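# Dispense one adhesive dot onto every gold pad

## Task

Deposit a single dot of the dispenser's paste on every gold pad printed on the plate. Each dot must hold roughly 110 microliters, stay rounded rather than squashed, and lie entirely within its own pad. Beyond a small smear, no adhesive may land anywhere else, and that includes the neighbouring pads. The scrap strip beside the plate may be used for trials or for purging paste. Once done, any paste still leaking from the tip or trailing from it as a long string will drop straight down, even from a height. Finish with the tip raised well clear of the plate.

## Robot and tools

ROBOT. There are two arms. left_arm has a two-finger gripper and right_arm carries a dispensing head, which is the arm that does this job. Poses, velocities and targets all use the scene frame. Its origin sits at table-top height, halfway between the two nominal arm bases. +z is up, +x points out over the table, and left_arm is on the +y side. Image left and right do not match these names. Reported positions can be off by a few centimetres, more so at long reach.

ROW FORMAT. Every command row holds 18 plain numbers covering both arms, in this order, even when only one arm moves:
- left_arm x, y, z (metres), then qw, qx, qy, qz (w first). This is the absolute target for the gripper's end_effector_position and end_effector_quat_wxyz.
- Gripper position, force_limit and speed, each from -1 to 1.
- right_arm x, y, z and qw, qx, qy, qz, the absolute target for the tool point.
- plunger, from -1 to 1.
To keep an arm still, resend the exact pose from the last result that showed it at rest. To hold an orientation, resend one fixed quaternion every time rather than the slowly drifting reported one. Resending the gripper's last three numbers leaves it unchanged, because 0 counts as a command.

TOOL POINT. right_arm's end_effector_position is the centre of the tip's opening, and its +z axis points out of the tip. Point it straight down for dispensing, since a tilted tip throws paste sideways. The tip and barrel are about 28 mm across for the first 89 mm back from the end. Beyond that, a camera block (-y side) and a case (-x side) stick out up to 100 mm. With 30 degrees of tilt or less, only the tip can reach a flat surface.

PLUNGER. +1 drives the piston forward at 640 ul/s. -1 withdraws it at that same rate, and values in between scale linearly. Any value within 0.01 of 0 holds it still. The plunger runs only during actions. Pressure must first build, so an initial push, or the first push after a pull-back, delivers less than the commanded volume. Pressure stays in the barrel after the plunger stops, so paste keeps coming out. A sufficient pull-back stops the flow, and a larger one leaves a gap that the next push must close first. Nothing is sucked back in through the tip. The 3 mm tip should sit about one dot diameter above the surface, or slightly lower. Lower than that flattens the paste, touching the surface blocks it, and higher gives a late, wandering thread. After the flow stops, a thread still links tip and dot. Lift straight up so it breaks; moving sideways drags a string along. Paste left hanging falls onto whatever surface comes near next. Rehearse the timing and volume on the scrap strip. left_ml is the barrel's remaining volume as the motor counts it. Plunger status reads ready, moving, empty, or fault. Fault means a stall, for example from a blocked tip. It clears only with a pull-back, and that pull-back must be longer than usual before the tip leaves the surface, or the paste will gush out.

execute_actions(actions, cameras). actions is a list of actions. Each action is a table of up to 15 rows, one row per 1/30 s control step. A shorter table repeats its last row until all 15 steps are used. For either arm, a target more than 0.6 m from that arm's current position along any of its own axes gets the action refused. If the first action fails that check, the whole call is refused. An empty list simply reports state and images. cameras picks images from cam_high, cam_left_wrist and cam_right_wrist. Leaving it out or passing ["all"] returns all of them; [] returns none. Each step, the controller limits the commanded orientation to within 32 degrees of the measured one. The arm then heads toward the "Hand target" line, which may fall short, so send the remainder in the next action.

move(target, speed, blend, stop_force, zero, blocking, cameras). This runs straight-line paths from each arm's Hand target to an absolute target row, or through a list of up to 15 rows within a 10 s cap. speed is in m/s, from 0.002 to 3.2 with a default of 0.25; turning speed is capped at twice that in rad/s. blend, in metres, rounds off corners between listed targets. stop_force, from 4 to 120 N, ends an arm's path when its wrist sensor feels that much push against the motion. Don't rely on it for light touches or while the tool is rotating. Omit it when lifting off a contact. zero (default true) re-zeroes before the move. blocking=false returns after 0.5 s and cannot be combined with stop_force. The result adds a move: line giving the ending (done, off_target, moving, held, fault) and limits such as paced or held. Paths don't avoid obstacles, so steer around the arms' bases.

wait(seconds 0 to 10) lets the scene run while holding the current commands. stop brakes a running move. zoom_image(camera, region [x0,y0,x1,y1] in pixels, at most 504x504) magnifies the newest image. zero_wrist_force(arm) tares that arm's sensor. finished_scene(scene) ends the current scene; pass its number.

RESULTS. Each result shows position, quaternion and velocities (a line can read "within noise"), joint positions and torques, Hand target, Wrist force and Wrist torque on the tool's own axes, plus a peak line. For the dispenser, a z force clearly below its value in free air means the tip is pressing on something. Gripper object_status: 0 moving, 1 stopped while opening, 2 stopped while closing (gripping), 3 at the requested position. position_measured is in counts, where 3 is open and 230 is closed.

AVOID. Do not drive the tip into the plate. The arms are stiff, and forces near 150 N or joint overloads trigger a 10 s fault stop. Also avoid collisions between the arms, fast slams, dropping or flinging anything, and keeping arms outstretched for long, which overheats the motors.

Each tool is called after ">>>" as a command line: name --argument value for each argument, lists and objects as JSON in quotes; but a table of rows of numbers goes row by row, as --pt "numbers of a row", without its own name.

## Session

>>> zoom_image --camera "cam_high" --region '[390, 195, 530, 305]'

There is no camera image to zoom into. zoom_image works after the next result that has camera images. Camera images come with the result of a call that names cameras in "cameras".

Task done in scene 1. On to scene 2.

>>> execute_actions --actions '[]' --cameras '["cam_high", "cam_right_wrist"]'

>>> zoom_image --camera "cam_high" --region '[380, 190, 540, 310]'

Scene clock: 0.00 s.
left_arm: end_effector_position=(+0.6234, +0.5667, +0.2203) position_measured=3 object_status=3 end_effector_quat_wxyz=(+0.000, +0.025, +1.000, +0.000) | right_arm: end_effector_position=(+0.5368, -0.0976, +0.1976) left_ml=46.0 status=ready end_effector_quat_wxyz=(+0.000, +0.690, +0.723, +0.000)
Joint positions: left_arm=[-0.281 -1.556 2.144 -2.158 -1.571 -0.281] | right_arm=[0.546 -1.345 1.559 -1.785 -1.571 -1.024]
Joint velocities: within noise
Joint torques (N m): no reading
Wrist force (N): no reading
Wrist torque (N m): no reading
Wrist force, peak (N): no reading
Hand target: left_arm +0.6234, +0.5667, +0.2203; +0.000, +0.025, +1.000, +0.000 | right_arm +0.5368, -0.0976, +0.1976; +0.000, +0.690, +0.723, +0.000
Images, in order (width x height): cam_high 896x504, cam_right_wrist 672x504.

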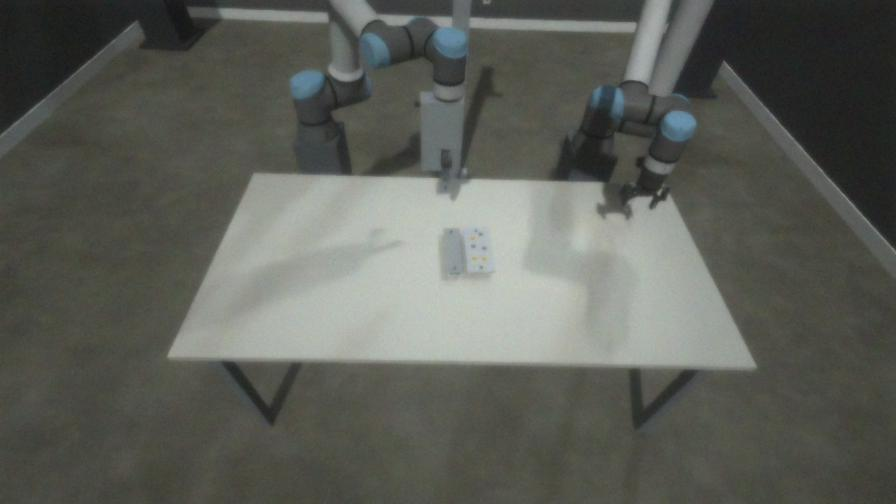

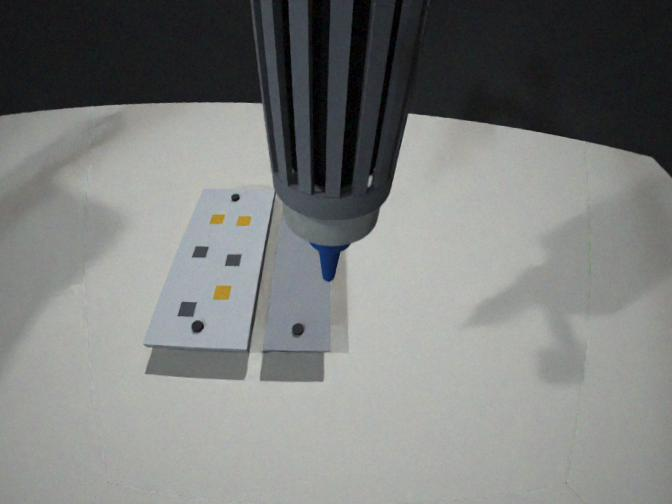

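Scaled by 3.150 from the camera's 896x504 image, which has a finer 1280x720 frame.

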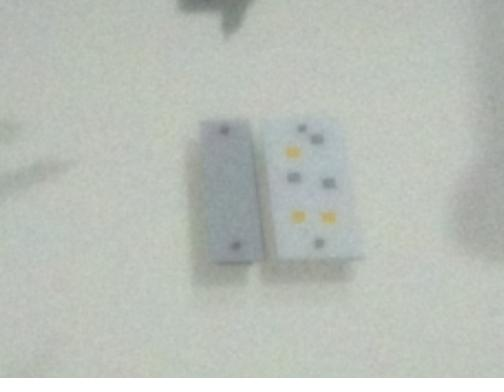

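>>> move --pt "0.6234 0.5667 0.2203 0 0.025 1.0 0 1 1 1 0.68 -0.066 0.08 0 0.69 0.723 0 0" --pt "0.6234 0.5667 0.2203 0 0.025 1.0 0 1 1 1 0.68 -0.066 0.042 0 0.69 0.723 0 0" --speed 0.2 --cameras '["cam_right_wrist"]'

>>> move --target '[0.6234,0.5667,0.2203,0,0.025,1.0,0,1,1,1,0.68,-0.066,0.015,0,0.69,0.723,0,0]' --speed 0.005 --stop_force 4 --cameras '["cam_right_wrist"]'

>>> zoom_image --camera "cam_right_wrist" --region '[120, 90, 480, 450]'

Scene clock: 34.00 s.
left_arm: end_effector_position=(+0.6234, +0.5667, +0.2203) position_measured=3 object_status=3 end_effector_quat_wxyz=(+0.000, +0.025, +1.000, +0.000) | right_arm: end_effector_position=(+0.6800, -0.0660, +0.0420) left_ml=46.0 status=ready end_effector_quat_wxyz=(+0.000, +0.690, +0.723, +0.000)
Joint positions: left_arm=[-0.28 -1.556 2.144 -2.158 -1.571 -0.281] | right_arm=[0.49 -1.068 1.457 -1.96 -1.571 -1.081]
Joint torques (N m): left_arm=[12.6 -30.63 -44.87 -3.5 -0.06 -2.13] | right_arm=[15.75 -92.12 -48.21 -2.93 -0.13 3.69]
Wrist force (N): left_arm=[-0.4 -0.1 0.0] | right_arm=[0.2 0.0 0.5]
Wrist torque (N m): left_arm=[-0.02 0.06 0.00] | right_arm=[-0.01 -0.09 0.01]
Wrist force, peak (N): left_arm=[-0.7 -0.4 -0.7] | right_arm=[0.0 -0.4 3.8]
Hand target: left_arm +0.6234, +0.5667, +0.2203; +0.000, +0.025, +1.000, +0.000 | right_arm +0.6800, -0.0660, +0.0420; +0.000, +0.690, +0.723, +0.000
Off the commanded pose: left_arm 0.000 m, 0 deg | right_arm 0.000 m, 0 deg.
move: done
camera_calibration:
cam_right_wrist: T_world_to_cam=[[0.0473265, -0.997884, 0.0445932, -0.104992], [-0.791237, -0.0646996, -0.608078, 0.566771], [0.609676, -0.00650557, -0.792624, -0.279127], [0, 0, 0, 1]] pos_world=[0.623596, -0.069916, 0.12808]
Images, in order (width x height): cam_right_wrist 672x504.

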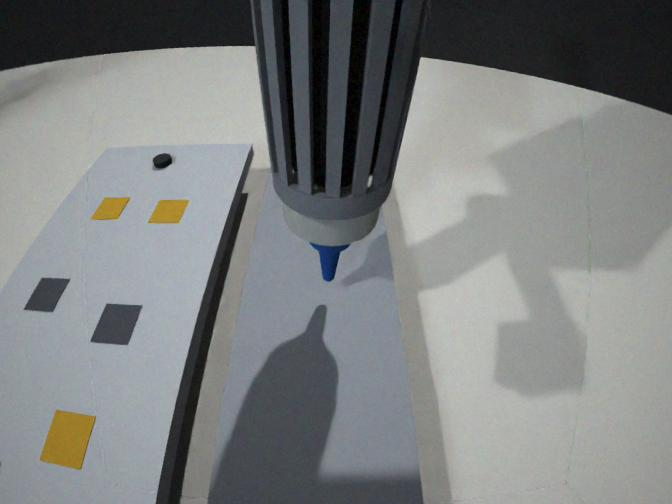

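Scene clock: 37.23 s.
left_arm: end_effector_position=(+0.6234, +0.5667, +0.2203) position_measured=3 object_status=3 end_effector_quat_wxyz=(+0.000, +0.025, +1.000, +0.000) | right_arm: end_effector_position=(+0.6800, -0.0660, +0.0312) left_ml=46.0 status=ready end_effector_quat_wxyz=(+0.000, +0.690, +0.723, +0.000)
Joint positions: left_arm=[-0.28 -1.556 2.144 -2.158 -1.571 -0.281] | right_arm=[0.49 -1.061 1.467 -1.976 -1.571 -1.081]
Joint torques (N m): left_arm=[11.41 -32.13 -42.47 -3.34 1.13 0.02] | right_arm=[15.05 -86.29 -48.12 0.11 1.2 3.56]
Wrist force (N): left_arm=[-0.2 0.0 0.1] | right_arm=[1.1 1.2 -4.0]
Wrist torque (N m): left_arm=[-0.01 0.03 0.00] | right_arm=[-0.02 -0.10 0.00]
Wrist force, peak (N): left_arm=[-0.5 0.7 -0.2] | right_arm=[-1.5 -3.0 -12.9]
Hand target: left_arm +0.6234, +0.5667, +0.2203; +0.000, +0.025, +1.000, +0.000 | right_arm +0.6800, -0.0660, +0.0312; +0.000, +0.690, +0.723, +0.000
Off the commanded pose: left_arm 0.000 m, 0 deg | right_arm 0.016 m, 0 deg.
move: contact (right_arm)
camera_calibration:
cam_right_wrist: T_world_to_cam=[[0.0473306, -0.997883, 0.0445964, -0.104504], [-0.791236, -0.0647047, -0.608077, 0.560064], [0.609676, -0.00650561, -0.792624, -0.287706], [0, 0, 0, 1]] pos_world=[0.623496, -0.069916, 0.11718]
Images, in order (width x height): cam_right_wrist 672x504.

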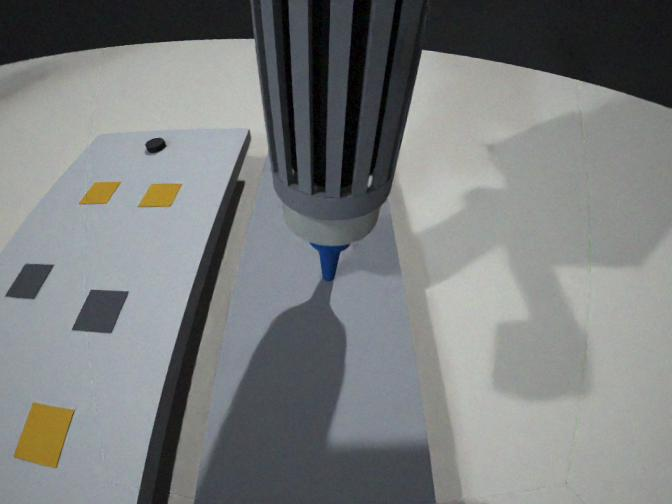

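Scaled by 1.400 from the camera's 672x504 image, which has a finer 960x720 frame.

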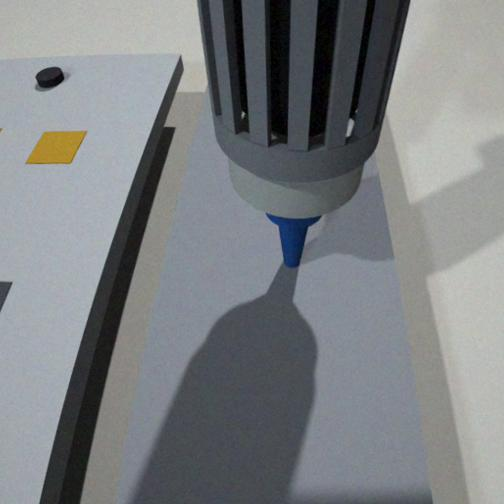

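>>> move --target '[0.6234,0.5667,0.2203,0,0.025,1.0,0,1,1,1,0.68,-0.066,0.0362,0,0.69,0.723,0,0]' --speed 0.05 --cameras '[]'

>>> execute_actions --actions '[[[0.6234,0.5667,0.2203,0,0.025,1.0,0,1,1,1,0.68,-0.066,0.0362,0,0.69,0.723,0,1.0]]]' --cameras '[]'

>>> wait --seconds 2.2 --cameras '["cam_right_wrist"]'

>>> zoom_image --camera "cam_right_wrist" --region '[280, 230, 380, 305]'

>>> execute_actions --actions '[[[0.6234,0.5667,0.2203,0,0.025,1.0,0,1,1,1,0.68,-0.066,0.0362,0,0.69,0.723,0,-0.46875]]]' --cameras '[]'

>>> move --pt "0.6234 0.5667 0.2203 0 0.025 1.0 0 1 1 1 0.68 -0.066 0.06 0 0.69 0.723 0 0" --pt "0.6234 0.5667 0.2203 0 0.025 1.0 0 1 1 1 0.617 0.0105 0.055 0 0.69 0.723 0 0" --pt "0.6234 0.5667 0.2203 0 0.025 1.0 0 1 1 1 0.617 0.0105 0.0366 0 0.69 0.723 0 0" --speed 0.12 --cameras '["cam_right_wrist"]'

>>> zoom_image --camera "cam_right_wrist" --region '[230, 220, 430, 370]'

Scene clock: 63.60 s.
left_arm: end_effector_position=(+0.6234, +0.5667, +0.2203) position_measured=3 object_status=3 end_effector_quat_wxyz=(+0.000, +0.025, +1.000, +0.000) | right_arm: end_effector_position=(+0.6800, -0.0660, +0.0363) left_ml=46.0 status=ready end_effector_quat_wxyz=(+0.000, +0.690, +0.723, +0.000)
Joint positions: left_arm=[-0.28 -1.556 2.144 -2.158 -1.571 -0.281] | right_arm=[0.49 -1.065 1.463 -1.969 -1.571 -1.081]
Joint torques (N m): left_arm=[-1.42 -37.72 -34.18 -3.45 1.66 0.05] | right_arm=[13.86 -87.16 -48.69 -3.55 1.85 3.15]
Wrist force (N): left_arm=[-0.1 -0.1 -0.3] | right_arm=[0.2 -0.1 0.5]
Wrist torque (N m): left_arm=[-0.02 0.01 0.00] | right_arm=[-0.02 -0.07 0.01]
Wrist force, peak (N): left_arm=[-1.0 -0.1 -0.3] | right_arm=[1.2 1.0 -4.2]
Hand target: left_arm +0.6234, +0.5667, +0.2203; +0.000, +0.025, +1.000, +0.000 | right_arm +0.6800, -0.0660, +0.0362; +0.000, +0.690, +0.723, +0.000
Off the commanded pose: left_arm 0.000 m, 0 deg | right_arm 0.000 m, 0 deg.
move: done
No camera images: "cameras" was empty.

Scene clock: 64.33 s.
left_arm: end_effector_position=(+0.6234, +0.5667, +0.2203) position_measured=3 object_status=3 end_effector_quat_wxyz=(+0.000, +0.025, +1.000, +0.000) | right_arm: end_effector_position=(+0.6800, -0.0660, +0.0362) left_ml=45.7 status=ready end_effector_quat_wxyz=(+0.000, +0.690, +0.723, +0.000)
Joint positions: left_arm=[-0.28 -1.556 2.144 -2.158 -1.571 -0.281] | right_arm=[0.49 -1.065 1.463 -1.969 -1.571 -1.081]
Joint torques (N m): left_arm=[0.09 -40.01 -34.87 -3.49 1.91 -0.18] | right_arm=[12.82 -77.55 -41.37 -6.64 2.19 3.31]
Wrist force (N): left_arm=[-0.5 0.0 -0.5] | right_arm=[0.2 -0.2 0.7]
Wrist torque (N m): left_arm=[0.00 0.08 0.00] | right_arm=[-0.08 -0.07 0.01]
Wrist force, peak (N): left_arm=[-0.8 0.2 -0.4] | right_arm=[0.2 -0.3 0.7]
Hand target: left_arm +0.6234, +0.5667, +0.2203; +0.000, +0.025, +1.000, +0.000 | right_arm +0.6800, -0.0660, +0.0362; +0.000, +0.690, +0.723, +0.000
Off the commanded pose: left_arm 0.000 m, 0 deg | right_arm 0.000 m, 0 deg.
No camera images: "cameras" was empty.

Scene clock: 66.53 s.
left_arm: end_effector_position=(+0.6234, +0.5667, +0.2203) position_measured=3 object_status=3 end_effector_quat_wxyz=(+0.000, +0.025, +1.000, +0.000) | right_arm: end_effector_position=(+0.6800, -0.0660, +0.0362) left_ml=45.7 status=ready end_effector_quat_wxyz=(+0.000, +0.690, +0.723, +0.000)
Joint positions: left_arm=[-0.28 -1.556 2.144 -2.158 -1.571 -0.281] | right_arm=[0.49 -1.065 1.463 -1.969 -1.571 -1.081]
Joint torques (N m): left_arm=[-1.63 -38.5 -34.93 -3.38 1.79 -0.06] | right_arm=[11.19 -71.43 -44.92 -5.34 1.97 2.87]
Wrist force (N): left_arm=[-0.4 0.2 -0.3] | right_arm=[-0.1 -0.2 0.5]
Wrist torque (N m): left_arm=[0.03 0.06 -0.01] | right_arm=[-0.07 0.02 0.01]
Wrist force, peak (N): left_arm=[-0.6 -0.1 -0.3] | right_arm=[0.3 -0.4 0.8]
Hand target: left_arm +0.6234, +0.5667, +0.2203; +0.000, +0.025, +1.000, +0.000 | right_arm +0.6800, -0.0660, +0.0362; +0.000, +0.690, +0.723, +0.000
Off the commanded pose: left_arm 0.000 m, 0 deg | right_arm 0.000 m, 0 deg.
wait: 2.20 s; at rest by 0.17 s
camera_calibration:
cam_right_wrist: T_world_to_cam=[[0.047392, -0.997884, 0.0445177, -0.104756], [-0.791232, -0.0647055, -0.608083, 0.563102], [0.609676, -0.00640561, -0.792625, -0.283736], [0, 0, 0, 1]] pos_world=[0.623496, -0.069916, 0.12218]
Images, in order (width x height): cam_right_wrist 672x504.

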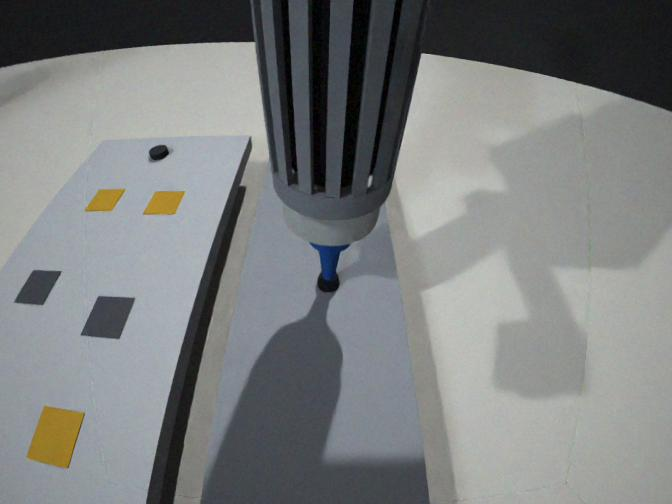

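Scaled by 5.040 from the camera's 672x504 image, which has a finer 960x720 frame.

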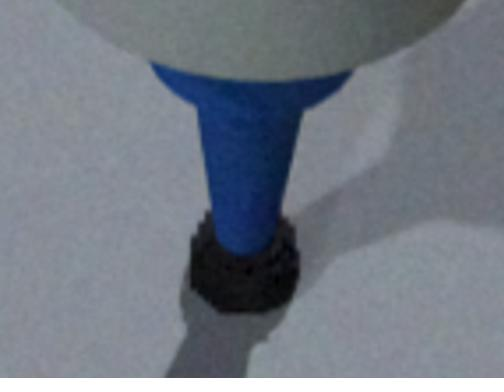

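Scene clock: 67.27 s.
left_arm: end_effector_position=(+0.6234, +0.5667, +0.2203) position_measured=3 object_status=3 end_effector_quat_wxyz=(+0.000, +0.025, +1.000, +0.000) | right_arm: end_effector_position=(+0.6800, -0.0660, +0.0362) left_ml=45.8 status=ready end_effector_quat_wxyz=(+0.000, +0.690, +0.723, +0.000)
Joint positions: left_arm=[-0.28 -1.556 2.144 -2.158 -1.571 -0.281] | right_arm=[0.49 -1.065 1.463 -1.969 -1.571 -1.081]
Joint torques (N m): left_arm=[-1.37 -39.64 -35.16 -3.38 1.79 0.16] | right_arm=[9.93 -72.4 -46.71 -5.33 2.03 2.52]
Wrist force (N): left_arm=[-0.1 0.0 0.2] | right_arm=[0.1 -0.3 0.3]
Wrist torque (N m): left_arm=[-0.01 0.01 -0.01] | right_arm=[-0.12 -0.03 0.00]
Wrist force, peak (N): left_arm=[-0.7 -0.1 -0.2] | right_arm=[0.3 -0.1 0.7]
Hand target: left_arm +0.6234, +0.5667, +0.2203; +0.000, +0.025, +1.000, +0.000 | right_arm +0.6800, -0.0660, +0.0362; +0.000, +0.690, +0.723, +0.000
Off the commanded pose: left_arm 0.000 m, 0 deg | right_arm 0.000 m, 0 deg.
No camera images: "cameras" was empty.

Scene clock: 68.90 s.
left_arm: end_effector_position=(+0.6234, +0.5667, +0.2203) position_measured=3 object_status=3 end_effector_quat_wxyz=(+0.000, +0.025, +1.000, +0.000) | right_arm: end_effector_position=(+0.6169, +0.0106, +0.0365) left_ml=45.8 status=ready end_effector_quat_wxyz=(+0.000, +0.690, +0.723, +0.000)
Joint positions: left_arm=[-0.28 -1.556 2.144 -2.158 -1.571 -0.281] | right_arm=[0.594 -1.052 1.443 -1.961 -1.571 -0.977]
Joint torques (N m): left_arm=[-2.2 -39.59 -35.25 -3.65 1.69 -0.14] | right_arm=[-17.09 -97.6 -54.21 -1.26 -2.28 -3.48]
Wrist force (N): left_arm=[-0.6 0.0 -0.5] | right_arm=[0.1 -0.4 0.3]
Wrist torque (N m): left_arm=[-0.01 0.09 -0.01] | right_arm=[-0.16 -0.02 -0.03]
Wrist force, peak (N): left_arm=[-1.0 0.3 -0.3] | right_arm=[0.0 -0.5 2.9]
Hand target: left_arm +0.6234, +0.5667, +0.2203; +0.000, +0.025, +1.000, +0.000 | right_arm +0.6170, +0.0105, +0.0366; +0.000, +0.690, +0.723, +0.000
Off the commanded pose: left_arm 0.000 m, 0 deg | right_arm 0.000 m, 0 deg.
move: done
camera_calibration:
cam_right_wrist: T_world_to_cam=[[0.0474731, -0.997877, 0.0445751, -0.0255025], [-0.791276, -0.0648042, -0.608016, 0.518465], [0.609614, -0.00640676, -0.792673, -0.244478], [0, 0, 0, 1]] pos_world=[0.560496, 0.00658399, 0.12258]
Images, in order (width x height): cam_right_wrist 672x504.

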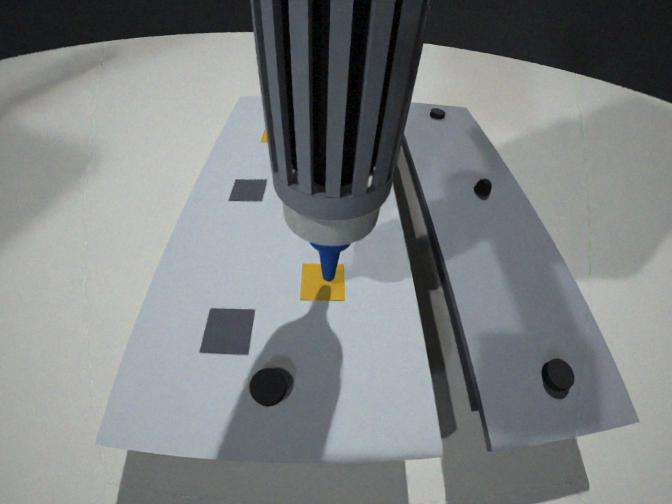

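Scaled by 2.520 from the camera's 672x504 image, which has a finer 960x720 frame.

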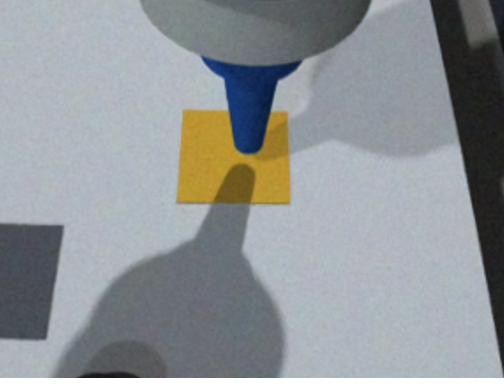

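>>> move --target '[0.6234,0.5667,0.2203,0,0.025,1.0,0,1,1,1,0.617,0.0124,0.0366,0,0.69,0.723,0,0]' --speed 0.05 --cameras '[]'

>>> execute_actions --actions '[[[0.6234,0.5667,0.2203,0,0.025,1.0,0,1,1,1,0.617,0.0124,0.0366,0,0.69,0.723,0,0.8125]]]' --cameras '[]'

>>> wait --seconds 2.2 --cameras '["cam_right_wrist"]'

>>> zoom_image --camera "cam_right_wrist" --region '[280, 230, 380, 305]'

>>> execute_actions --actions '[[[0.6234,0.5667,0.2203,0,0.025,1.0,0,1,1,1,0.617,0.0124,0.0366,0,0.69,0.723,0,-0.46875]]]' --cameras '[]'

>>> move --target '[0.6234,0.5667,0.2203,0,0.025,1.0,0,1,1,1,0.617,0.0124,0.05,0,0.69,0.723,0,0]' --speed 0.08 --cameras '["cam_right_wrist"]'

>>> zoom_image --camera "cam_right_wrist" --region '[290, 260, 370, 320]'

>>> move --pt "0.6234 0.5667 0.2203 0 0.025 1.0 0 1 1 1 0.617 0.0124 0.055 0 0.69 0.723 0 0" --pt "0.6234 0.5667 0.2203 0 0.025 1.0 0 1 1 1 0.717 0.017 0.055 0 0.69 0.723 0 0" --pt "0.6234 0.5667 0.2203 0 0.025 1.0 0 1 1 1 0.717 0.017 0.0366 0 0.69 0.723 0 0" --speed 0.12 --cameras '["cam_right_wrist"]'

>>> zoom_image --camera "cam_right_wrist" --region '[230, 220, 430, 370]'

Scene clock: 91.40 s.
left_arm: end_effector_position=(+0.6234, +0.5667, +0.2203) position_measured=3 object_status=3 end_effector_quat_wxyz=(+0.000, +0.025, +1.000, +0.000) | right_arm: end_effector_position=(+0.6170, +0.0124, +0.0366) left_ml=45.8 status=ready end_effector_quat_wxyz=(+0.000, +0.690, +0.723, +0.000)
Joint positions: left_arm=[-0.28 -1.556 2.144 -2.158 -1.571 -0.281] | right_arm=[0.595 -1.05 1.439 -1.96 -1.571 -0.976]
Joint torques (N m): left_arm=[-3.62 -45.2 -37.08 -3.55 1.33 -0.19] | right_arm=[16.24 -74.22 -51.81 -1.18 0.98 3.81]
Wrist force (N): left_arm=[-0.3 0.1 -0.1] | right_arm=[0.3 -0.2 0.0]
Wrist torque (N m): left_arm=[0.01 0.04 -0.01] | right_arm=[-0.08 -0.09 -0.02]
Wrist force, peak (N): left_arm=[-1.1 0.0 -0.2] | right_arm=[-0.4 -0.3 0.9]
Hand target: left_arm +0.6234, +0.5667, +0.2203; +0.000, +0.025, +1.000, +0.000 | right_arm +0.6170, +0.0124, +0.0366; +0.000, +0.690, +0.723, +0.000
Off the commanded pose: left_arm 0.000 m, 0 deg | right_arm 0.000 m, 0 deg.
move: done
No camera images: "cameras" was empty.

Scene clock: 92.13 s.
left_arm: end_effector_position=(+0.6234, +0.5667, +0.2203) position_measured=3 object_status=3 end_effector_quat_wxyz=(+0.000, +0.025, +1.000, +0.000) | right_arm: end_effector_position=(+0.6170, +0.0124, +0.0366) left_ml=45.5 status=ready end_effector_quat_wxyz=(+0.000, +0.690, +0.723, +0.000)
Joint positions: left_arm=[-0.28 -1.556 2.144 -2.158 -1.571 -0.281] | right_arm=[0.595 -1.05 1.439 -1.96 -1.571 -0.976]
Joint torques (N m): left_arm=[-3.42 -43.47 -37.32 -3.42 1.75 0] | right_arm=[16.06 -75.28 -42.47 -2.86 1.37 2.41]
Wrist force (N): left_arm=[-0.5 -0.5 0.0] | right_arm=[-0.2 -0.3 0.4]
Wrist torque (N m): left_arm=[-0.08 0.08 0.00] | right_arm=[-0.11 0.10 -0.02]
Wrist force, peak (N): left_arm=[-0.9 0.1 0.0] | right_arm=[0.3 -0.8 0.3]
Hand target: left_arm +0.6234, +0.5667, +0.2203; +0.000, +0.025, +1.000, +0.000 | right_arm +0.6170, +0.0124, +0.0366; +0.000, +0.690, +0.723, +0.000
Off the commanded pose: left_arm 0.000 m, 0 deg | right_arm 0.000 m, 0 deg.
No camera images: "cameras" was empty.

Scene clock: 94.33 s.
left_arm: end_effector_position=(+0.6234, +0.5667, +0.2203) position_measured=3 object_status=3 end_effector_quat_wxyz=(+0.000, +0.025, +1.000, +0.000) | right_arm: end_effector_position=(+0.6170, +0.0124, +0.0366) left_ml=45.5 status=ready end_effector_quat_wxyz=(+0.000, +0.690, +0.723, +0.000)
Joint positions: left_arm=[-0.28 -1.556 2.144 -2.158 -1.571 -0.281] | right_arm=[0.595 -1.05 1.439 -1.96 -1.571 -0.976]
Joint torques (N m): left_arm=[-3.28 -43.55 -35.72 -3.5 1.52 -0.2] | right_arm=[15.06 -75.18 -43.6 -5.47 1.81 -1.18]
Wrist force (N): left_arm=[-0.1 -0.1 0.2] | right_arm=[-0.1 -0.2 0.4]
Wrist torque (N m): left_arm=[-0.02 0.01 -0.01] | right_arm=[-0.08 0.03 -0.03]
Wrist force, peak (N): left_arm=[-0.9 -0.4 0.2] | right_arm=[0.1 -0.6 0.7]
Hand target: left_arm +0.6234, +0.5667, +0.2203; +0.000, +0.025, +1.000, +0.000 | right_arm +0.6170, +0.0124, +0.0366; +0.000, +0.690, +0.723, +0.000
Off the commanded pose: left_arm 0.000 m, 0 deg | right_arm 0.000 m, 0 deg.
wait: 2.20 s; at rest by 0.17 s
camera_calibration:
cam_right_wrist: T_world_to_cam=[[0.0473306, -0.997883, 0.0445964, -0.0235292], [-0.791236, -0.0647047, -0.608077, 0.518572], [0.609676, -0.00650561, -0.792624, -0.244506], [0, 0, 0, 1]] pos_world=[0.560496, 0.00848395, 0.12258]
Images, in order (width x height): cam_right_wrist 672x504.

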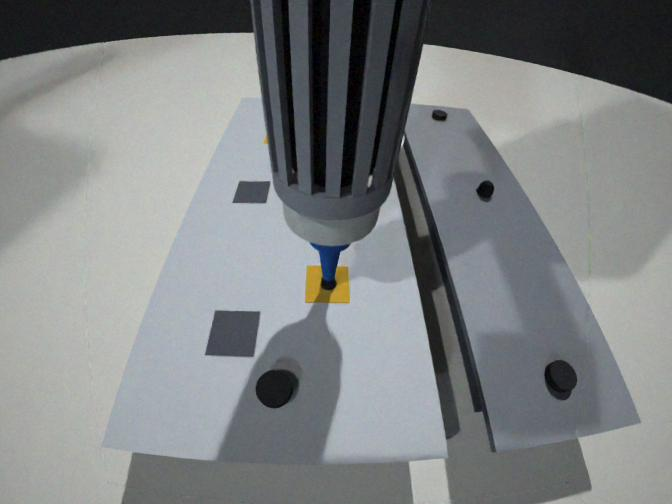

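Scaled by 5.040 from the camera's 672x504 image, which has a finer 960x720 frame.

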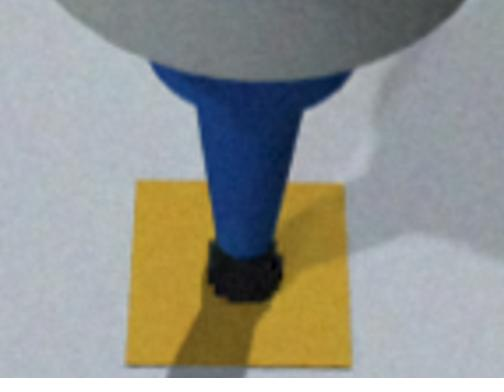

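Scene clock: 95.07 s.
left_arm: end_effector_position=(+0.6234, +0.5667, +0.2203) position_measured=3 object_status=3 end_effector_quat_wxyz=(+0.000, +0.025, +1.000, +0.000) | right_arm: end_effector_position=(+0.6170, +0.0124, +0.0366) left_ml=45.7 status=ready end_effector_quat_wxyz=(+0.000, +0.690, +0.723, +0.000)
Joint positions: left_arm=[-0.28 -1.556 2.144 -2.158 -1.571 -0.281] | right_arm=[0.595 -1.05 1.439 -1.96 -1.571 -0.976]
Joint torques (N m): left_arm=[-2.16 -47.16 -37.13 -3.73 1.66 -0.04] | right_arm=[15.59 -76.86 -45.74 -6.13 1.91 -2.7]
Wrist force (N): left_arm=[-0.4 0.3 0.2] | right_arm=[-0.2 -0.1 0.5]
Wrist torque (N m): left_arm=[0.05 0.06 -0.01] | right_arm=[-0.05 0.07 -0.02]
Wrist force, peak (N): left_arm=[-0.8 0.3 -0.5] | right_arm=[0.2 -0.3 0.5]
Hand target: left_arm +0.6234, +0.5667, +0.2203; +0.000, +0.025, +1.000, +0.000 | right_arm +0.6170, +0.0124, +0.0366; +0.000, +0.690, +0.723, +0.000
Off the commanded pose: left_arm 0.000 m, 0 deg | right_arm 0.000 m, 0 deg.
No camera images: "cameras" was empty.

Scene clock: 95.77 s.
left_arm: end_effector_position=(+0.6234, +0.5667, +0.2203) position_measured=3 object_status=3 end_effector_quat_wxyz=(+0.000, +0.025, +1.000, +0.000) | right_arm: end_effector_position=(+0.6170, +0.0124, +0.0502) left_ml=45.7 status=ready end_effector_quat_wxyz=(+0.000, +0.690, +0.723, +0.000)
Joint positions: left_arm=[-0.28 -1.556 2.144 -2.158 -1.571 -0.281] | right_arm=[0.595 -1.059 1.427 -1.939 -1.571 -0.976]
Joint torques (N m): left_arm=[-2.61 -46.17 -37.23 -3.44 1.24 -0.27] | right_arm=[16.91 -78.74 -42.63 -5.95 2 -2.69]
Wrist force (N): left_arm=[-0.4 0.0 0.1] | right_arm=[0.4 -0.1 0.1]
Wrist torque (N m): left_arm=[0.00 0.06 -0.01] | right_arm=[-0.04 -0.11 -0.02]
Wrist force, peak (N): left_arm=[-0.7 -0.1 -0.2] | right_arm=[0.2 -0.4 1.3]
Hand target: left_arm +0.6234, +0.5667, +0.2203; +0.000, +0.025, +1.000, +0.000 | right_arm +0.6170, +0.0124, +0.0500; +0.000, +0.690, +0.723, +0.000
Off the commanded pose: left_arm 0.000 m, 0 deg | right_arm 0.000 m, 0 deg.
move: done
camera_calibration:
cam_right_wrist: T_world_to_cam=[[0.0473853, -0.997884, 0.0445185, -0.024165], [-0.791185, -0.0647011, -0.608145, 0.526962], [0.609739, -0.00640516, -0.792577, -0.233751], [0, 0, 0, 1]] pos_world=[0.560596, 0.00848396, 0.13628]
Images, in order (width x height): cam_right_wrist 672x504.

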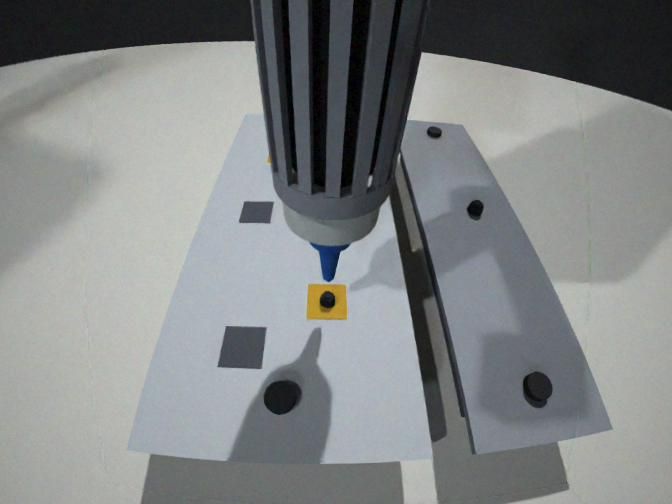

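Scaled by 6.300 from the camera's 672x504 image, which has a finer 960x720 frame.

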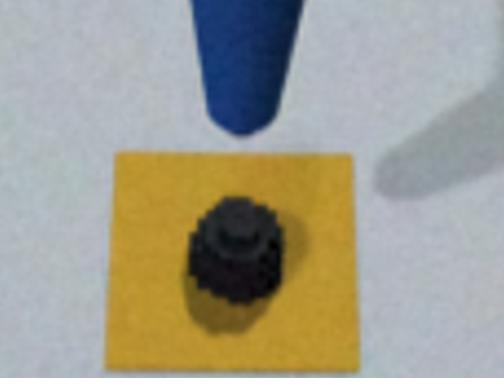

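Scene clock: 97.27 s.
left_arm: end_effector_position=(+0.6234, +0.5667, +0.2203) position_measured=3 object_status=3 end_effector_quat_wxyz=(+0.000, +0.025, +1.000, +0.000) | right_arm: end_effector_position=(+0.7170, +0.0169, +0.0365) left_ml=45.7 status=ready end_effector_quat_wxyz=(+0.000, +0.690, +0.723, +0.000)
Joint positions: left_arm=[-0.28 -1.556 2.144 -2.158 -1.571 -0.281] | right_arm=[0.541 -0.932 1.248 -1.886 -1.571 -1.03]
Joint torques (N m): left_arm=[-3.82 -48.89 -37.76 -3.64 1.67 0.25] | right_arm=[17.65 -110.1 -55.65 -1.18 0.54 4.1]
Wrist force (N): left_arm=[-0.9 0.4 0.0] | right_arm=[0.0 0.0 -0.2]
Wrist torque (N m): left_arm=[0.06 0.14 -0.01] | right_arm=[0.02 0.03 0.01]
Wrist force, peak (N): left_arm=[-0.9 0.4 0.0] | right_arm=[0.8 -2.9 -0.6]
Hand target: left_arm +0.6234, +0.5667, +0.2203; +0.000, +0.025, +1.000, +0.000 | right_arm +0.7170, +0.0170, +0.0366; +0.000, +0.690, +0.723, +0.000
Off the commanded pose: left_arm 0.000 m, 0 deg | right_arm 0.000 m, 0 deg.
move: done
camera_calibration:
cam_right_wrist: T_world_to_cam=[[0.0473265, -0.997884, 0.0445932, -0.023769], [-0.791237, -0.0646996, -0.608078, 0.598005], [0.609676, -0.00650557, -0.792624, -0.305584], [0, 0, 0, 1]] pos_world=[0.660596, 0.012984, 0.12248]
Images, in order (width x height): cam_right_wrist 672x504.

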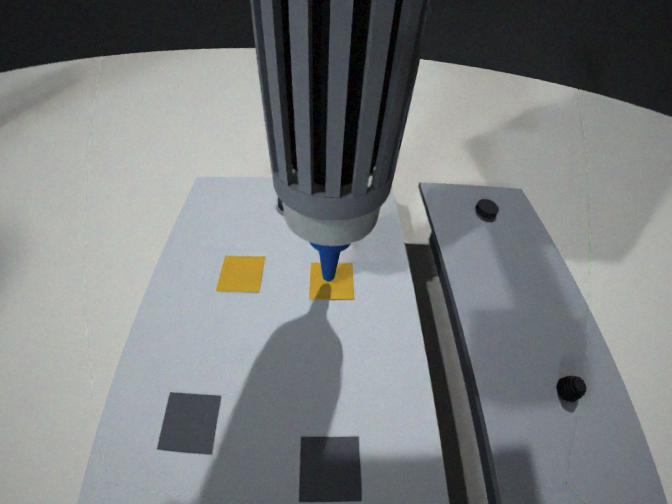

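Scaled by 2.520 from the camera's 672x504 image, which has a finer 960x720 frame.

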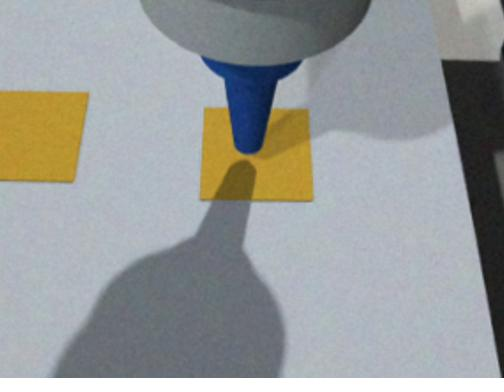

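>>> move --target '[0.6234,0.5667,0.2203,0,0.025,1.0,0,1,1,1,0.7173,0.0157,0.037,0,0.69,0.723,0,0]' --speed 0.05 --cameras '[]'

>>> execute_actions --actions '[[[0.6234,0.5667,0.2203,0,0.025,1.0,0,1,1,1,0.7173,0.0157,0.037,0,0.69,0.723,0,0.8125]]]' --cameras '[]'

>>> wait --seconds 2.2 --cameras '["cam_right_wrist"]'

>>> execute_actions --actions '[[[0.6234,0.5667,0.2203,0,0.025,1.0,0,1,1,1,0.7173,0.0157,0.037,0,0.69,0.723,0,-0.46875]]]' --cameras '[]'

>>> move --target '[0.6234,0.5667,0.2203,0,0.025,1.0,0,1,1,1,0.7173,0.0157,0.05,0,0.69,0.723,0,0]' --speed 0.08 --cameras '["cam_right_wrist"]'

>>> zoom_image --camera "cam_right_wrist" --region '[290, 260, 370, 320]'

>>> move --pt "0.6234 0.5667 0.2203 0 0.025 1.0 0 1 1 1 0.7178 0.0503 0.055 0 0.69 0.723 0 0" --pt "0.6234 0.5667 0.2203 0 0.025 1.0 0 1 1 1 0.7178 0.0503 0.037 0 0.69 0.723 0 0" --speed 0.12 --cameras '["cam_right_wrist"]'

>>> zoom_image --camera "cam_right_wrist" --region '[230, 220, 430, 370]'

Scene clock: 124.80 s.
left_arm: end_effector_position=(+0.6234, +0.5667, +0.2203) position_measured=3 object_status=3 end_effector_quat_wxyz=(+0.000, +0.025, +1.000, +0.000) | right_arm: end_effector_position=(+0.7173, +0.0157, +0.0370) left_ml=45.7 status=ready end_effector_quat_wxyz=(+0.000, +0.690, +0.723, +0.000)
Joint positions: left_arm=[-0.28 -1.556 2.144 -2.158 -1.571 -0.281] | right_arm=[0.54 -0.934 1.249 -1.886 -1.571 -1.031]
Joint torques (N m): left_arm=[-1.29 -49.67 -39.14 -3.69 1.88 -0.05] | right_arm=[-16.95 -108 -43.4 -6.32 -2.02 -3.16]
Wrist force (N): left_arm=[-0.2 0.0 -0.2] | right_arm=[0.1 0.1 0.0]
Wrist torque (N m): left_arm=[0.00 0.03 -0.01] | right_arm=[0.03 -0.03 0.02]
Wrist force, peak (N): left_arm=[-0.9 0.0 -0.5] | right_arm=[0.1 -0.6 0.6]
Hand target: left_arm +0.6234, +0.5667, +0.2203; +0.000, +0.025, +1.000, +0.000 | right_arm +0.7173, +0.0157, +0.0370; +0.000, +0.690, +0.723, +0.000
Off the commanded pose: left_arm 0.000 m, 0 deg | right_arm 0.000 m, 0 deg.
move: done
No camera images: "cameras" was empty.

Scene clock: 125.53 s.
left_arm: end_effector_position=(+0.6234, +0.5667, +0.2203) position_measured=3 object_status=3 end_effector_quat_wxyz=(+0.000, +0.025, +1.000, +0.000) | right_arm: end_effector_position=(+0.7173, +0.0157, +0.0370) left_ml=45.4 status=ready end_effector_quat_wxyz=(+0.000, +0.690, +0.723, +0.000)
Joint positions: left_arm=[-0.28 -1.556 2.144 -2.158 -1.571 -0.281] | right_arm=[0.54 -0.934 1.249 -1.886 -1.571 -1.031]
Joint torques (N m): left_arm=[-3.36 -50.85 -38.6 -3.72 1.67 -0.04] | right_arm=[-17.73 -102.02 -45.36 -6.04 -2.11 -2.87]
Wrist force (N): left_arm=[-0.5 0.0 0.0] | right_arm=[-0.1 0.0 0.3]
Wrist torque (N m): left_arm=[-0.01 0.08 -0.01] | right_arm=[0.02 0.05 0.01]
Wrist force, peak (N): left_arm=[-0.7 -0.4 -0.2] | right_arm=[-0.2 -0.4 0.3]
Hand target: left_arm +0.6234, +0.5667, +0.2203; +0.000, +0.025, +1.000, +0.000 | right_arm +0.7173, +0.0157, +0.0370; +0.000, +0.690, +0.723, +0.000
Off the commanded pose: left_arm 0.000 m, 0 deg | right_arm 0.000 m, 0 deg.
No camera images: "cameras" was empty.

Scene clock: 127.73 s.
left_arm: end_effector_position=(+0.6234, +0.5667, +0.2203) position_measured=3 object_status=3 end_effector_quat_wxyz=(+0.000, +0.025, +1.000, +0.000) | right_arm: end_effector_position=(+0.7173, +0.0157, +0.0370) left_ml=45.4 status=ready end_effector_quat_wxyz=(+0.000, +0.690, +0.723, +0.000)
Joint positions: left_arm=[-0.28 -1.556 2.144 -2.158 -1.571 -0.281] | right_arm=[0.54 -0.934 1.249 -1.886 -1.571 -1.031]
Joint torques (N m): left_arm=[-2.27 -49.89 -39.37 -3.9 1.71 -0.05] | right_arm=[-16.07 -90.21 -52.96 -4.95 -1.62 -1.05]
Wrist force (N): left_arm=[-0.4 -0.2 -0.2] | right_arm=[0.2 0.0 0.1]
Wrist torque (N m): left_arm=[-0.03 0.06 -0.01] | right_arm=[0.00 -0.05 0.01]
Wrist force, peak (N): left_arm=[-0.6 0.1 -0.5] | right_arm=[0.0 -0.1 0.5]
Hand target: left_arm +0.6234, +0.5667, +0.2203; +0.000, +0.025, +1.000, +0.000 | right_arm +0.7173, +0.0157, +0.0370; +0.000, +0.690, +0.723, +0.000
Off the commanded pose: left_arm 0.000 m, 0 deg | right_arm 0.000 m, 0 deg.
wait: 2.20 s; at rest by 0.17 s
camera_calibration:
cam_right_wrist: T_world_to_cam=[[0.047392, -0.997884, 0.0445177, -0.0250367], [-0.791232, -0.0647055, -0.608083, 0.598449], [0.609676, -0.00640561, -0.792625, -0.30524], [0, 0, 0, 1]] pos_world=[0.660796, 0.011784, 0.12308]
Images, in order (width x height): cam_right_wrist 672x504.

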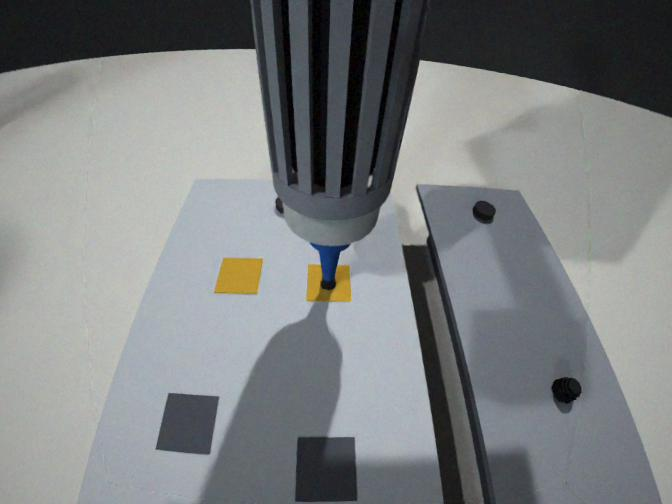

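Scene clock: 128.47 s.
left_arm: end_effector_position=(+0.6234, +0.5667, +0.2203) position_measured=3 object_status=3 end_effector_quat_wxyz=(+0.000, +0.025, +1.000, +0.000) | right_arm: end_effector_position=(+0.7173, +0.0157, +0.0370) left_ml=45.6 status=ready end_effector_quat_wxyz=(+0.000, +0.690, +0.723, +0.000)
Joint positions: left_arm=[-0.28 -1.556 2.144 -2.158 -1.571 -0.281] | right_arm=[0.54 -0.934 1.249 -1.886 -1.571 -1.031]
Joint torques (N m): left_arm=[-1.42 -52.58 -37.77 -3.99 1.33 0.06] | right_arm=[-15.63 -87.64 -54.04 -4.81 -1.72 -0.7]
Wrist force (N): left_arm=[-0.4 -0.3 0.2] | right_arm=[0.2 -0.1 0.1]
Wrist torque (N m): left_arm=[-0.05 0.06 -0.01] | right_arm=[-0.01 -0.07 0.01]
Wrist force, peak (N): left_arm=[-0.7 0.5 -0.4] | right_arm=[0.1 -0.6 -0.1]
Hand target: left_arm +0.6234, +0.5667, +0.2203; +0.000, +0.025, +1.000, +0.000 | right_arm +0.7173, +0.0157, +0.0370; +0.000, +0.690, +0.723, +0.000
Off the commanded pose: left_arm 0.000 m, 0 deg | right_arm 0.000 m, 0 deg.
No camera images: "cameras" was empty.

Scene clock: 129.17 s.
left_arm: end_effector_position=(+0.6234, +0.5667, +0.2203) position_measured=3 object_status=3 end_effector_quat_wxyz=(+0.000, +0.025, +1.000, +0.000) | right_arm: end_effector_position=(+0.7173, +0.0157, +0.0502) left_ml=45.6 status=ready end_effector_quat_wxyz=(+0.000, +0.690, +0.723, +0.000)
Joint positions: left_arm=[-0.28 -1.556 2.144 -2.158 -1.571 -0.281] | right_arm=[0.54 -0.941 1.237 -1.867 -1.571 -1.031]
Joint torques (N m): left_arm=[-1.91 -51.18 -38.82 -3.73 1.78 -0.07] | right_arm=[-18.06 -88.93 -43.44 -5.85 -1.34 -0.29]
Wrist force (N): left_arm=[-0.3 0.3 -0.3] | right_arm=[0.0 0.0 0.1]
Wrist torque (N m): left_arm=[0.04 0.04 -0.01] | right_arm=[0.01 0.00 0.01]
Wrist force, peak (N): left_arm=[-0.6 0.7 -0.4] | right_arm=[0.2 0.0 0.7]
Hand target: left_arm +0.6234, +0.5667, +0.2203; +0.000, +0.025, +1.000, +0.000 | right_arm +0.7173, +0.0157, +0.0500; +0.000, +0.690, +0.723, +0.000
Off the commanded pose: left_arm 0.000 m, 0 deg | right_arm 0.000 m, 0 deg.
move: done
camera_calibration:
cam_right_wrist: T_world_to_cam=[[0.0473853, -0.997884, 0.0445185, -0.0256248], [-0.791185, -0.0647011, -0.608145, 0.606531], [0.609739, -0.00640516, -0.792577, -0.294886], [0, 0, 0, 1]] pos_world=[0.660896, 0.011784, 0.13628]
Images, in order (width x height): cam_right_wrist 672x504.

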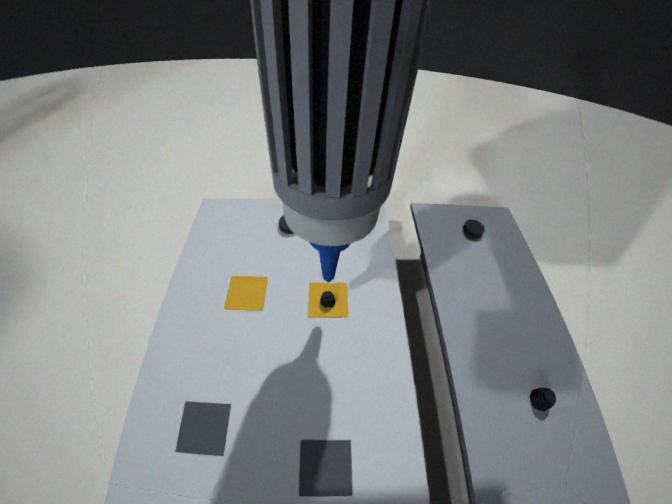

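Scaled by 6.300 from the camera's 672x504 image, which has a finer 960x720 frame.

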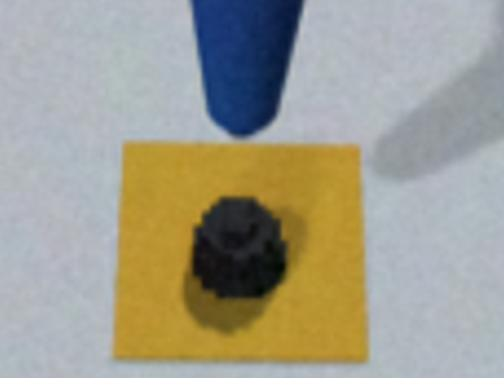

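Scene clock: 130.00 s.
left_arm: end_effector_position=(+0.6234, +0.5667, +0.2203) position_measured=3 object_status=3 end_effector_quat_wxyz=(+0.000, +0.025, +1.000, +0.000) | right_arm: end_effector_position=(+0.7177, +0.0504, +0.0368) left_ml=45.6 status=ready end_effector_quat_wxyz=(+0.000, +0.690, +0.723, +0.000) end_effector_velocity=(+0.001, -0.001, +0.003) end_effector_angular_velocity=(-0.001, +0.001, +0.000)
Joint positions: left_arm=[-0.28 -1.556 2.144 -2.158 -1.571 -0.281] | right_arm=[0.567 -0.893 1.18 -1.858 -1.571 -1.004]
Joint velocities: left_arm=[within noise] | right_arm=[-0.001 -0.001 -0.003 0.006 -0.001 -0.002]
Joint torques (N m): left_arm=[-3.4 -50.66 -38.99 -3.78 1.56 0.1] | right_arm=[-17.36 -114.12 -55.67 -0.67 -0.74 -3.38]
Wrist force (N): left_arm=[-0.5 0.2 -0.4] | right_arm=[0.4 0.0 0.1]
Wrist torque (N m): left_arm=[0.03 0.07 -0.01] | right_arm=[0.00 -0.11 -0.02]
Wrist force, peak (N): left_arm=[-0.7 0.4 -0.1] | right_arm=[-2.7 1.0 0.6]
Hand target: left_arm +0.6234, +0.5667, +0.2203; +0.000, +0.025, +1.000, +0.000 | right_arm +0.7178, +0.0503, +0.0370; +0.000, +0.690, +0.723, +0.000
Off the commanded pose: left_arm 0.000 m, 0 deg | right_arm 0.000 m, 0 deg.
move: done
camera_calibration:
cam_right_wrist: T_world_to_cam=[[0.0474664, -0.997878, 0.0445758, 0.00951847], [-0.791228, -0.0647999, -0.608078, 0.600969], [0.609676, -0.00640631, -0.792625, -0.305481], [0, 0, 0, 1]] pos_world=[0.661296, 0.046484, 0.12288]
Images, in order (width x height): cam_right_wrist 672x504.

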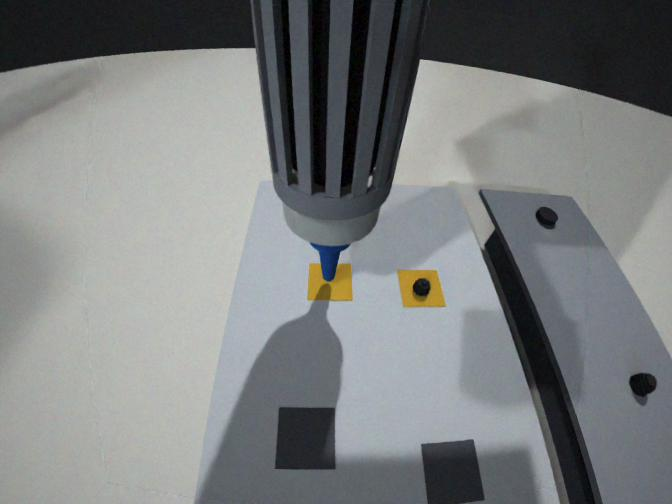

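Scaled by 2.520 from the camera's 672x504 image, which has a finer 960x720 frame.

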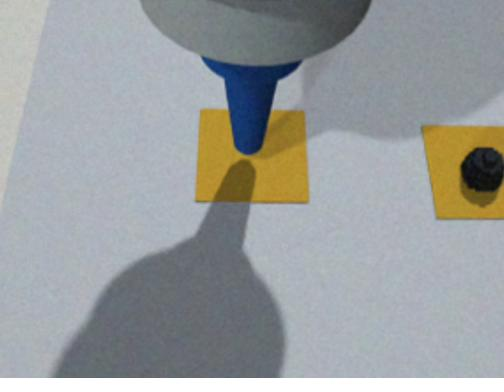

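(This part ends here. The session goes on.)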